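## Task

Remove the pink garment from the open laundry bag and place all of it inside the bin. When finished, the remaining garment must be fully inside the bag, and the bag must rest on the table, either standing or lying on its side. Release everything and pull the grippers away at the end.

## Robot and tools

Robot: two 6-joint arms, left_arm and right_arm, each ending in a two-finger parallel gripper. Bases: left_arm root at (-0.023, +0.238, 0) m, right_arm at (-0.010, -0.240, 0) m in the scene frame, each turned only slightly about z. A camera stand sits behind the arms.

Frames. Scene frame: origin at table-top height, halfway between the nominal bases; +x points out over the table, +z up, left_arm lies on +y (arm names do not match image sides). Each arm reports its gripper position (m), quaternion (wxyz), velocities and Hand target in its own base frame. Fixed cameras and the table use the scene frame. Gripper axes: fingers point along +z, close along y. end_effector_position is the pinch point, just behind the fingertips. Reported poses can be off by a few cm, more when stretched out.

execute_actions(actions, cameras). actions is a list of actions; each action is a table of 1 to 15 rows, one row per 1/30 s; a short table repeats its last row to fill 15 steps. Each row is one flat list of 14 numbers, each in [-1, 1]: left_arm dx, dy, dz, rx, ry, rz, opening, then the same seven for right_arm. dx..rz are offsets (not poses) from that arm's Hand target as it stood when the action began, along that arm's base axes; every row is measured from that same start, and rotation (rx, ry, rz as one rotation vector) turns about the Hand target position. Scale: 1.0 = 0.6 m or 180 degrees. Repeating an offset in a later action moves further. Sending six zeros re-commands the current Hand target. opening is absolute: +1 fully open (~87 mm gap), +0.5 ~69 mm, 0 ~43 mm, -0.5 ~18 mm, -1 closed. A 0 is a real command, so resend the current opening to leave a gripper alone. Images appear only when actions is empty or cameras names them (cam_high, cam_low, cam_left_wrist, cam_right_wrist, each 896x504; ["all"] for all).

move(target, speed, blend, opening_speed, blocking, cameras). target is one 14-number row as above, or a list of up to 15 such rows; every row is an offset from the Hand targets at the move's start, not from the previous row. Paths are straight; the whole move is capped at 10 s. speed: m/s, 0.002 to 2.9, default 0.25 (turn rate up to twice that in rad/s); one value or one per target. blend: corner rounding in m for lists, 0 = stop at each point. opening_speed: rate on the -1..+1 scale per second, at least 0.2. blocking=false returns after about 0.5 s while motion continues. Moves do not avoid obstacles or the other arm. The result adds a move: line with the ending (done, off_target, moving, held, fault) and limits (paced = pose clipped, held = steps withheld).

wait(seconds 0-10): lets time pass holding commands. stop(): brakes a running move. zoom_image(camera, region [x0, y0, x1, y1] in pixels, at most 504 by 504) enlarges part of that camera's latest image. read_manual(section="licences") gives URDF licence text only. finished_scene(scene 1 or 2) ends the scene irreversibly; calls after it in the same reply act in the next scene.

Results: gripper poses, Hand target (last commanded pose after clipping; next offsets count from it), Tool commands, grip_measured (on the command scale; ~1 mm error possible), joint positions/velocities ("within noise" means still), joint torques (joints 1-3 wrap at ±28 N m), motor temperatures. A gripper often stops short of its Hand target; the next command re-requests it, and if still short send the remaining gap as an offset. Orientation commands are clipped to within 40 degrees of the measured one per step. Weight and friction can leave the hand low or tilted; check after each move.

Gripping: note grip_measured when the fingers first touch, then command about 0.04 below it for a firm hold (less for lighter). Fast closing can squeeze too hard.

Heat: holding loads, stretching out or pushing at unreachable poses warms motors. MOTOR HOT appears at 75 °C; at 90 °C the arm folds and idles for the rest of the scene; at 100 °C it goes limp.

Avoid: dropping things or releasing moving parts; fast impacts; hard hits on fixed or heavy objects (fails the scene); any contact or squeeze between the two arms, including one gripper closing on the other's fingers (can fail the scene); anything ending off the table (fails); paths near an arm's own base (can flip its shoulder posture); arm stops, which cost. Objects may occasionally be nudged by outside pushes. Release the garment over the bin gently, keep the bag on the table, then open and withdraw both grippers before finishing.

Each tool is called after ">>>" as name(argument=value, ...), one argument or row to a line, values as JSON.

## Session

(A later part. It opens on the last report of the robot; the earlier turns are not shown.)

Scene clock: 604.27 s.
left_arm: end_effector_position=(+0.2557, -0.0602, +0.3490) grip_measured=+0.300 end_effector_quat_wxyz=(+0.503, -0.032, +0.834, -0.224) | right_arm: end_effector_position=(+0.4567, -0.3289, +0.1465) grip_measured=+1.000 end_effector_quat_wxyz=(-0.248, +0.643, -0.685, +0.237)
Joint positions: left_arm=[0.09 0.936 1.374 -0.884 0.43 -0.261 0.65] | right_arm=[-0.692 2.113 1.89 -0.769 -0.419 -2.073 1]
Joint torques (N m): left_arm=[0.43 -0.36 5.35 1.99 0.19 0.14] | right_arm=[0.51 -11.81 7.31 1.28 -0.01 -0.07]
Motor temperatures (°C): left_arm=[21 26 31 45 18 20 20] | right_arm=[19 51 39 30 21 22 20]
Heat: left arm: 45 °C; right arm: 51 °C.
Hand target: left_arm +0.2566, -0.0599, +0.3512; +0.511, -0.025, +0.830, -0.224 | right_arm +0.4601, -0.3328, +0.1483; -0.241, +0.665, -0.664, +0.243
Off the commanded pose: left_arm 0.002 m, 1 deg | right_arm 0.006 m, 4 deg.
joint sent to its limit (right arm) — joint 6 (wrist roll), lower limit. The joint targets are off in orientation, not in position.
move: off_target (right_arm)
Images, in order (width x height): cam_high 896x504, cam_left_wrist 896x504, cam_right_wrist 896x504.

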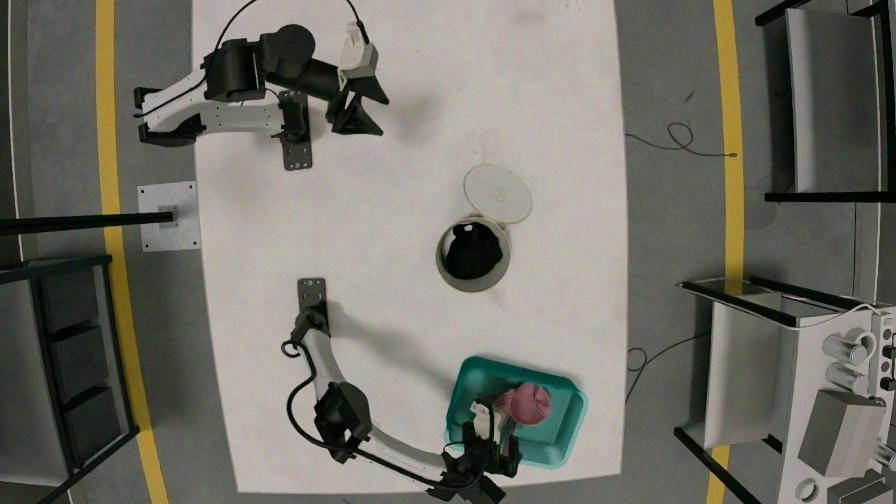

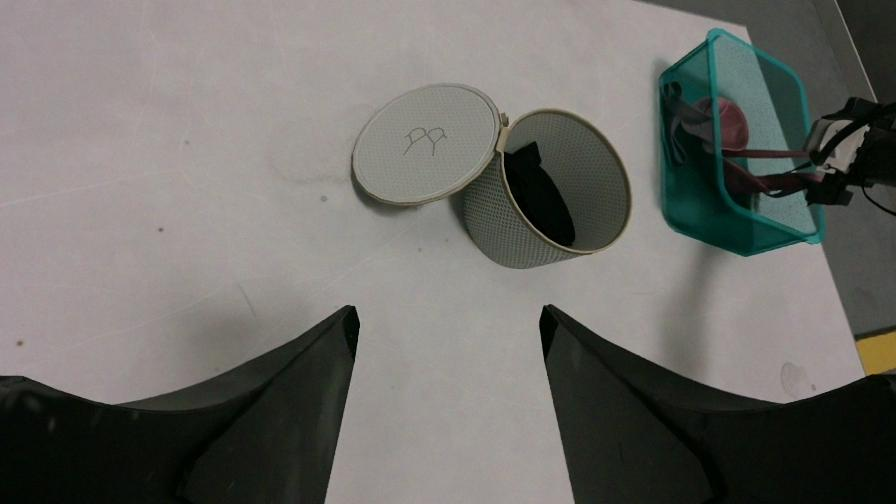

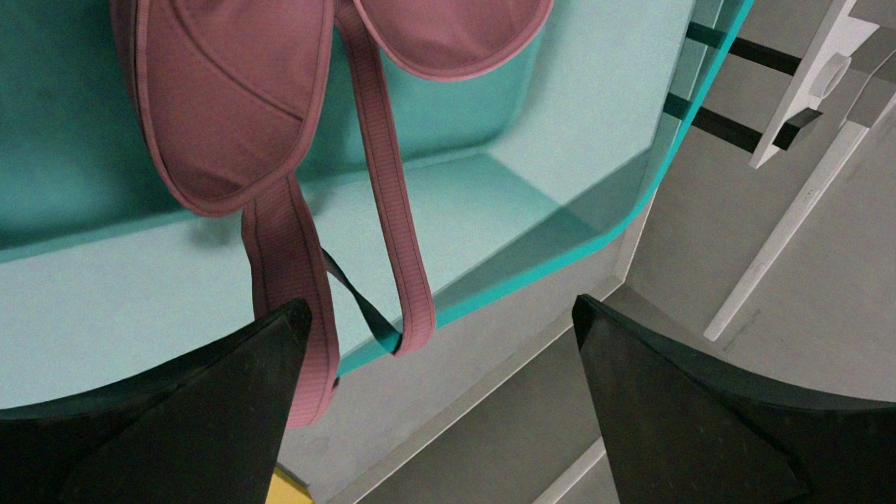

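>>> move(
  target=[
    [0,0,0,0,0,0,0.3,-0.018,-0.008,-0.12,0,0,0,1],
    [0,0,0,0,0,0,0.3,-0.018,-0.008,-0.12,0,0,0,-1],
    [0,0,0,0,0,0,0.3,-0.018,0.06,0.1,0,0,0,-1],
  ],
  speed=0.15,
  opening_speed=2,
  cameras=["cam_right_wrist","cam_high","cam_left_wrist"],
)

Scene clock: 619.30 s.
left_arm: end_effector_position=(+0.2557, -0.0602, +0.3490) grip_measured=+0.300 end_effector_quat_wxyz=(+0.503, -0.032, +0.834, -0.224) | right_arm: end_effector_position=(+0.4509, -0.2966, +0.1871) grip_measured=-0.998 end_effector_quat_wxyz=(-0.248, +0.657, -0.675, +0.225)
Joint positions: left_arm=[0.09 0.936 1.374 -0.884 0.43 -0.261 0.65] | right_arm=[-0.649 2.039 1.952 -0.921 -0.41 -2.074 0.001]
Joint torques (N m): left_arm=[0.47 -0.38 5.37 1.99 0.18 0.14] | right_arm=[0.55 -14.09 8.87 0.86 0.02 -0.07]
Heat: left arm: 45 °C; right arm: 53 °C.
Hand target: left_arm +0.2566, -0.0599, +0.3512; +0.511, -0.025, +0.830, -0.224 | right_arm +0.4493, -0.2967, +0.2083; -0.241, +0.665, -0.664, +0.243
Off the commanded pose: left_arm 0.002 m, 1 deg | right_arm 0.021 m, 3 deg.
joint sent to its limit (right arm) — joint 6 (wrist roll), lower limit. The joint targets still meet the commanded pose.
move: off_target (right_arm); target 2's new opening was sent with right_arm's hand 0.010 m and 4 deg from that target
Images, in order (width x height): cam_high 896x504, cam_left_wrist 896x504, cam_right_wrist 896x504.

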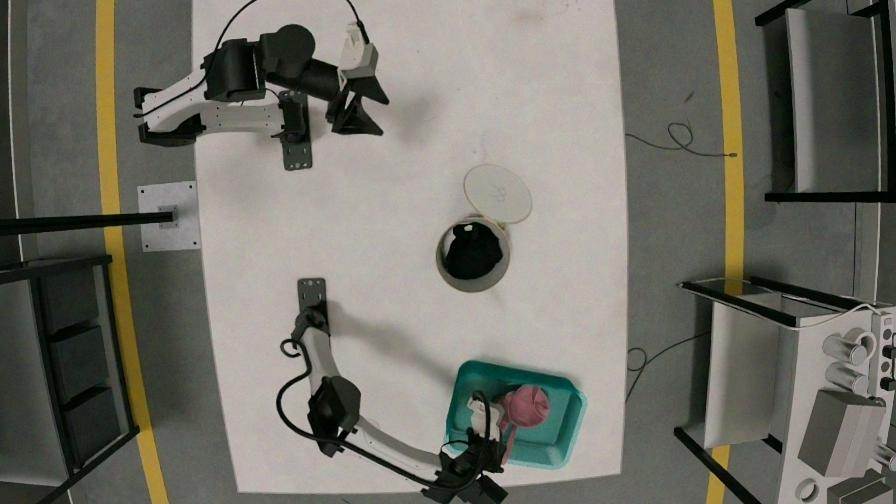

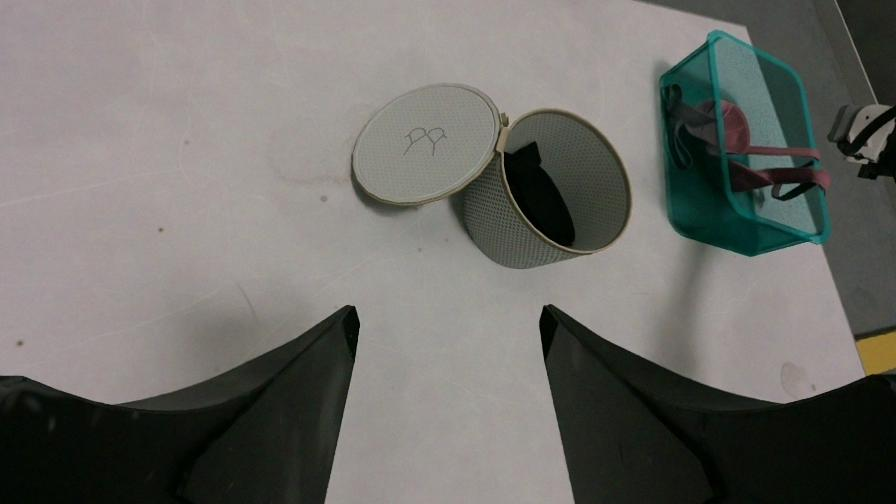

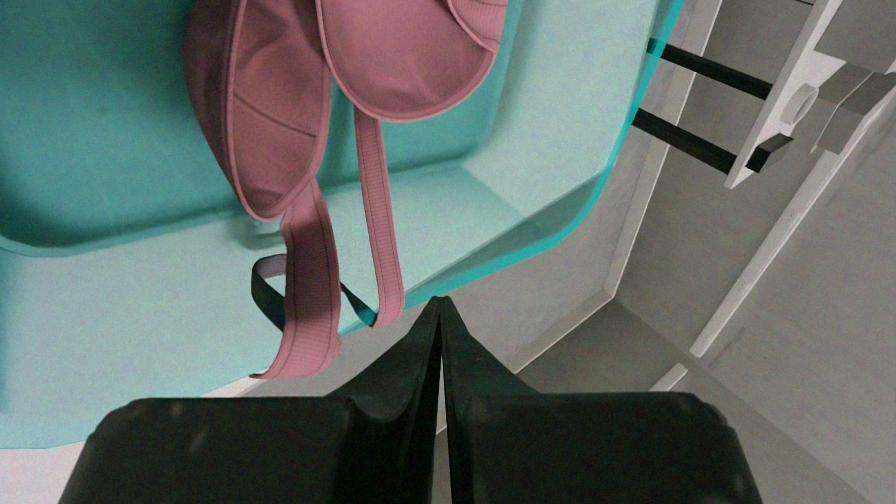

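>>> move(
  target=[
    [0,0,0,0,0,0,0.3,-0.017,-0.08,-0.12,0,0,0,1],
    [0,0,0,0,0,0,0.3,-0.017,-0.08,-0.25,0,0,0,1],
  ],
  speed=0.15,
  blend=[0.01,0],
  opening_speed=2,
  cameras=["cam_right_wrist"],
)

Scene clock: 633.70 s.
left_arm: end_effector_position=(+0.2557, -0.0602, +0.3490) grip_measured=+0.300 end_effector_quat_wxyz=(+0.503, -0.032, +0.834, -0.224) | right_arm: end_effector_position=(+0.4395, -0.3418, +0.0646) grip_measured=+1.000 end_effector_quat_wxyz=(+0.242, -0.631, +0.694, -0.249)
Joint positions: left_arm=[0.09 0.936 1.374 -0.884 0.43 -0.261 0.65] | right_arm=[-0.728 2.127 1.575 -0.425 -0.415 -2.075 1]
Joint torques (N m): left_arm=[0.47 -0.34 5.39 1.99 0.18 0.14] | right_arm=[-0.12 -11.07 5.7 1.3 -0.16 -0.06]
Motor temperatures (°C): left_arm=[21 25 31 45 18 20 20] | right_arm=[19 56 41 27 21 22 20]
Heat: left arm: 45 °C; right arm: 56 °C.
Hand target: left_arm +0.2566, -0.0599, +0.3512; +0.511, -0.025, +0.830, -0.224 | right_arm +0.4391, -0.3448, +0.0583; +0.241, -0.665, +0.664, -0.243
Off the commanded pose: left_arm 0.002 m, 1 deg | right_arm 0.007 m, 5 deg.
joint sent to its limit (right arm) — joint 6 (wrist roll), lower limit. The joint targets are off in orientation, not in position.
move: off_target (right_arm)
Images, in order (width x height): cam_right_wrist 896x504.

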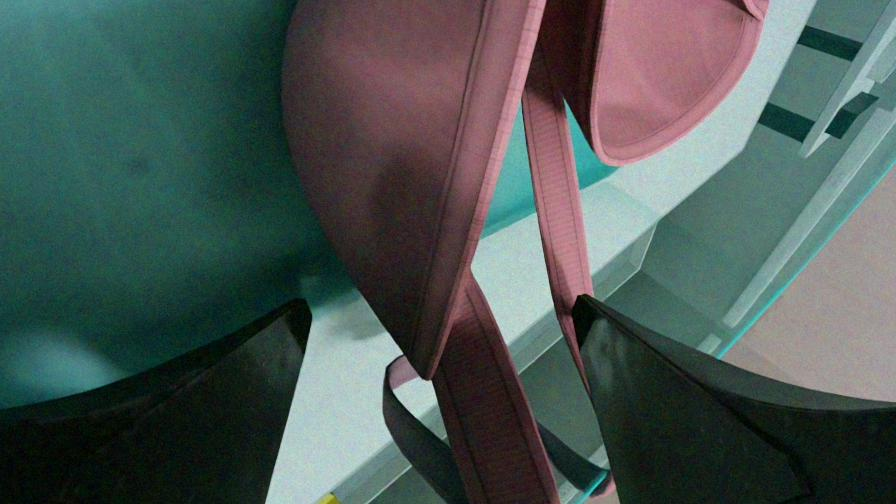

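>>> move(
  target=[
    [0,0,0,0,0,0,0.3,0,0,0,0,0,0,-1],
    [0,0,0,0,0,0,0.3,0.0,0.05,0.2,0,0,0,-1],
    [0,0,0,0,0,0,0.3,0.04,0.22,0.3,0,0,0,-1],
  ],
  speed=0.15,
  blend=[0,0.02,0],
  cameras=["all"],
)

Scene clock: 639.37 s.
left_arm: end_effector_position=(+0.2557, -0.0602, +0.3490) grip_measured=+0.300 end_effector_quat_wxyz=(+0.503, -0.032, +0.834, -0.224) | right_arm: end_effector_position=(+0.4659, -0.2129, +0.2142) grip_measured=-0.940 end_effector_quat_wxyz=(-0.237, +0.671, -0.667, +0.223)
Joint positions: left_arm=[0.09 0.936 1.374 -0.884 0.43 -0.261 0.65] | right_arm=[-0.455 1.915 1.884 -0.936 -0.292 -1.94 0.03]
Joint torques (N m): left_arm=[0.46 -0.4 5.38 1.99 0.18 0.14] | right_arm=[0.35 -13.42 9.16 0.99 -0.03 0.15]
Motor temperatures (°C): left_arm=[21 25 31 45 18 20 20] | right_arm=[19 58 40 27 21 22 20]
Heat: left arm: 45 °C; right arm: 58 °C.
Hand target: left_arm +0.2566, -0.0599, +0.3512; +0.511, -0.025, +0.830, -0.224 | right_arm +0.4632, -0.2127, +0.2384; -0.241, +0.665, -0.664, +0.243
Off the commanded pose: left_arm 0.002 m, 1 deg | right_arm 0.024 m, 2 deg.
move: off_target (right_arm)

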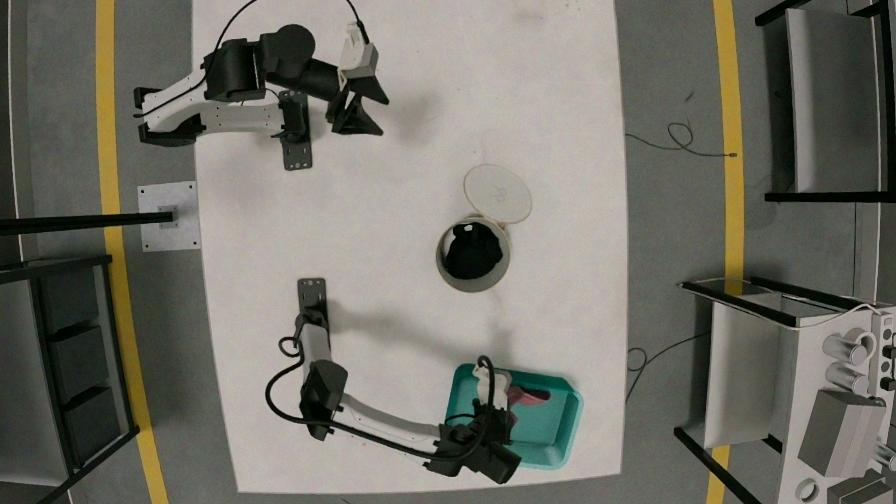

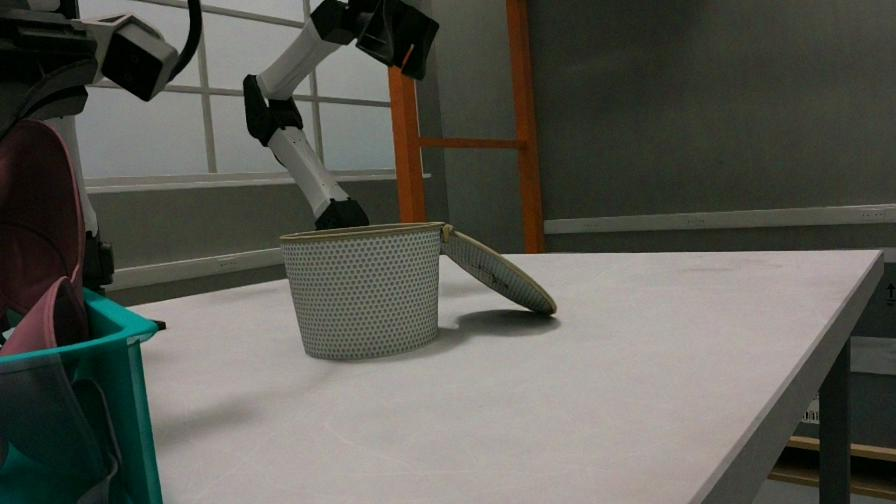

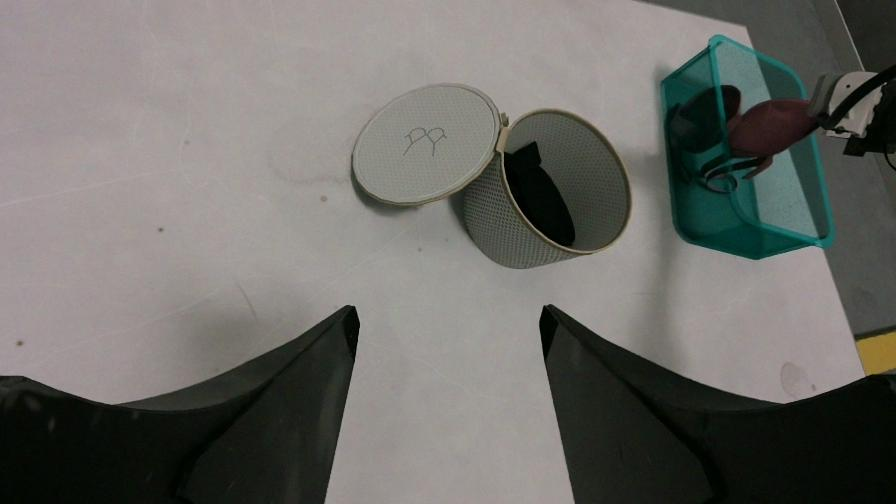

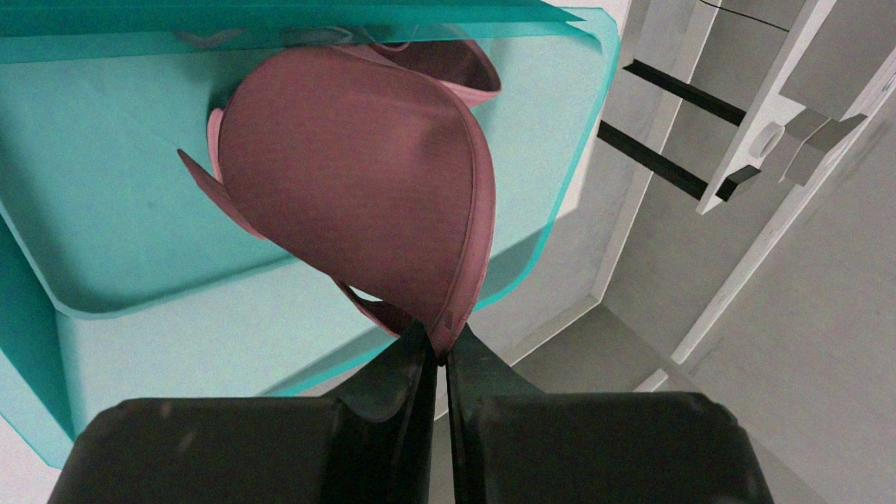

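>>> move(
  target=[
    [0,0,0,0,0,0,0.3,0.03,-0.05,-0.26,0,0,0,-1],
    [0,0,0,0,0,0,0.3,0.03,-0.05,-0.26,0,0,0,-0.2],
    [0,0,0,0,0,0,0.3,0.0,0.0,0.08,0,0,0,-0.2],
    [0,0,0,0,0,0,0.3,-0.30,0.25,0.1,0.3,-0.12,-0.19,-0.2],
  ],
  speed=[0.15,0.15,0.15,0.35],
  blend=[0,0,0.02,0],
  opening_speed=1.0,
  cameras=["all"],
)

>>> zoom_image(
  camera="cam_high",
  region=[420, 350, 600, 490],
)

Scene clock: 652.17 s.
left_arm: end_effector_position=(+0.2557, -0.0602, +0.3490) grip_measured=+0.300 end_effector_quat_wxyz=(+0.503, -0.032, +0.834, -0.224) | right_arm: end_effector_position=(+0.2817, -0.0611, +0.3000) grip_measured=-0.200 end_effector_quat_wxyz=(+0.546, -0.221, +0.803, -0.089)
Joint positions: left_arm=[0.09 0.936 1.374 -0.884 0.43 -0.261 0.65] | right_arm=[-0.418 0.898 1.134 -0.689 -0.48 -0.652 0.4]
Joint torques (N m): left_arm=[0.44 -0.39 5.38 1.98 0.19 0.14] | right_arm=[0.72 -1.17 5.89 1.79 0.08 0.12]
Motor temperatures (°C): left_arm=[21 25 31 45 18 20 20] | right_arm=[19 58 40 28 21 22 20]
Heat: left arm: 45 °C; right arm: 58 °C.
Hand target: left_arm +0.2566, -0.0599, +0.3512; +0.511, -0.025, +0.830, -0.224 | right_arm +0.2831, -0.0627, +0.2983; +0.546, -0.215, +0.804, -0.093
Off the commanded pose: left_arm 0.002 m, 1 deg | right_arm 0.003 m, 1 deg.
move: done

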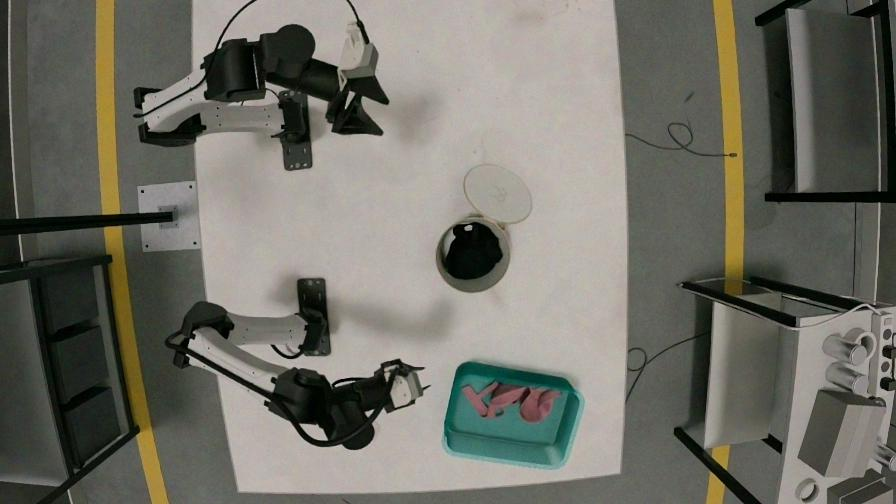

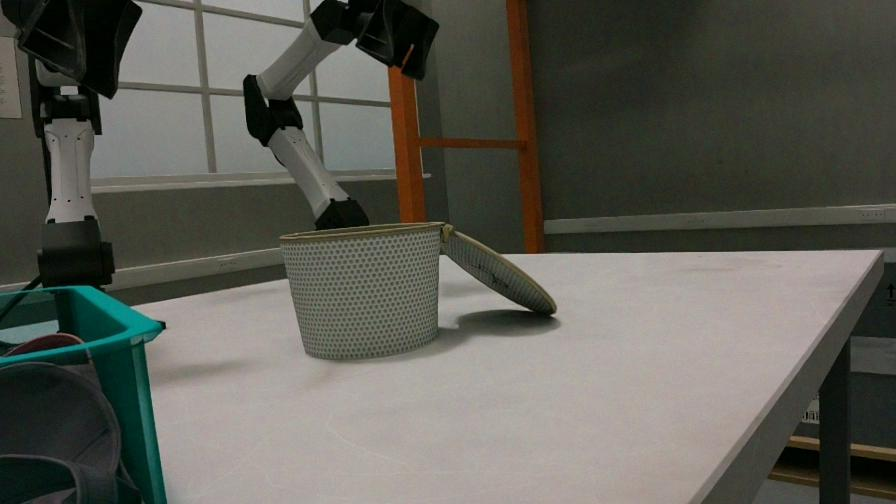

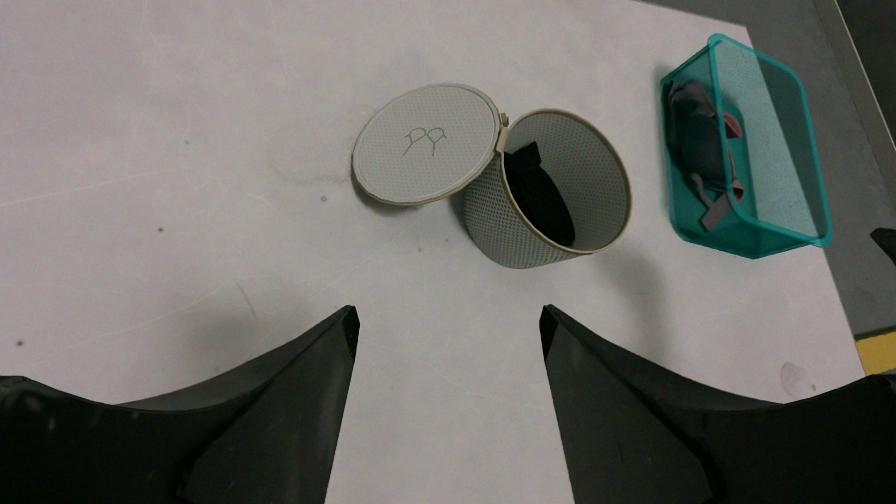

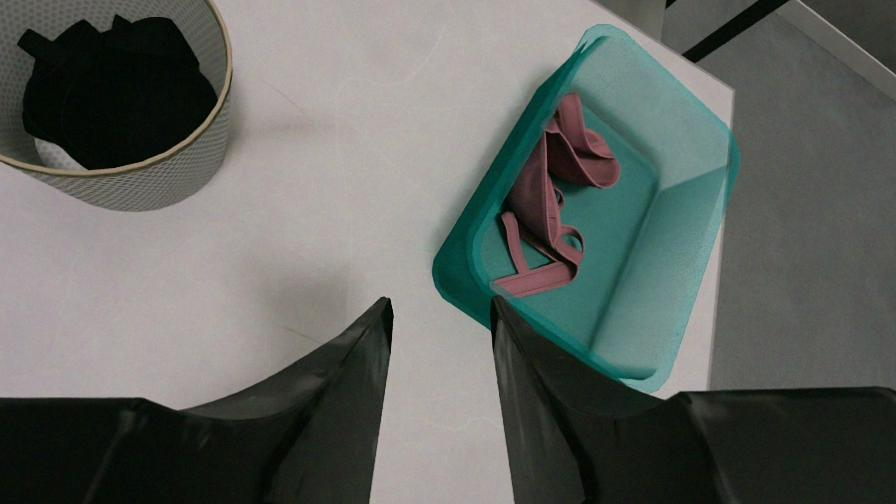

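Scaled by 2.800 from the camera's 896x504 image, which has a finer 1280x720 frame.

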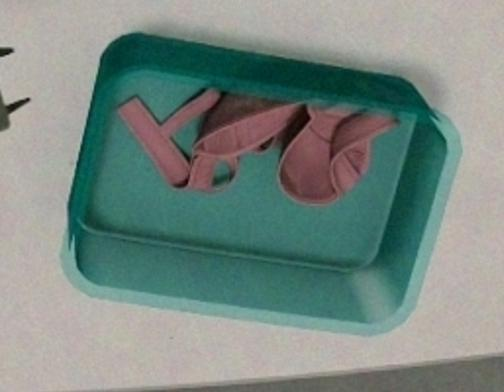

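All of the pink is in the bin, the black is in the bag, and both arms are clear.

>>> finished_scene(
  scene=1,
)

The scene is finished: the task was done.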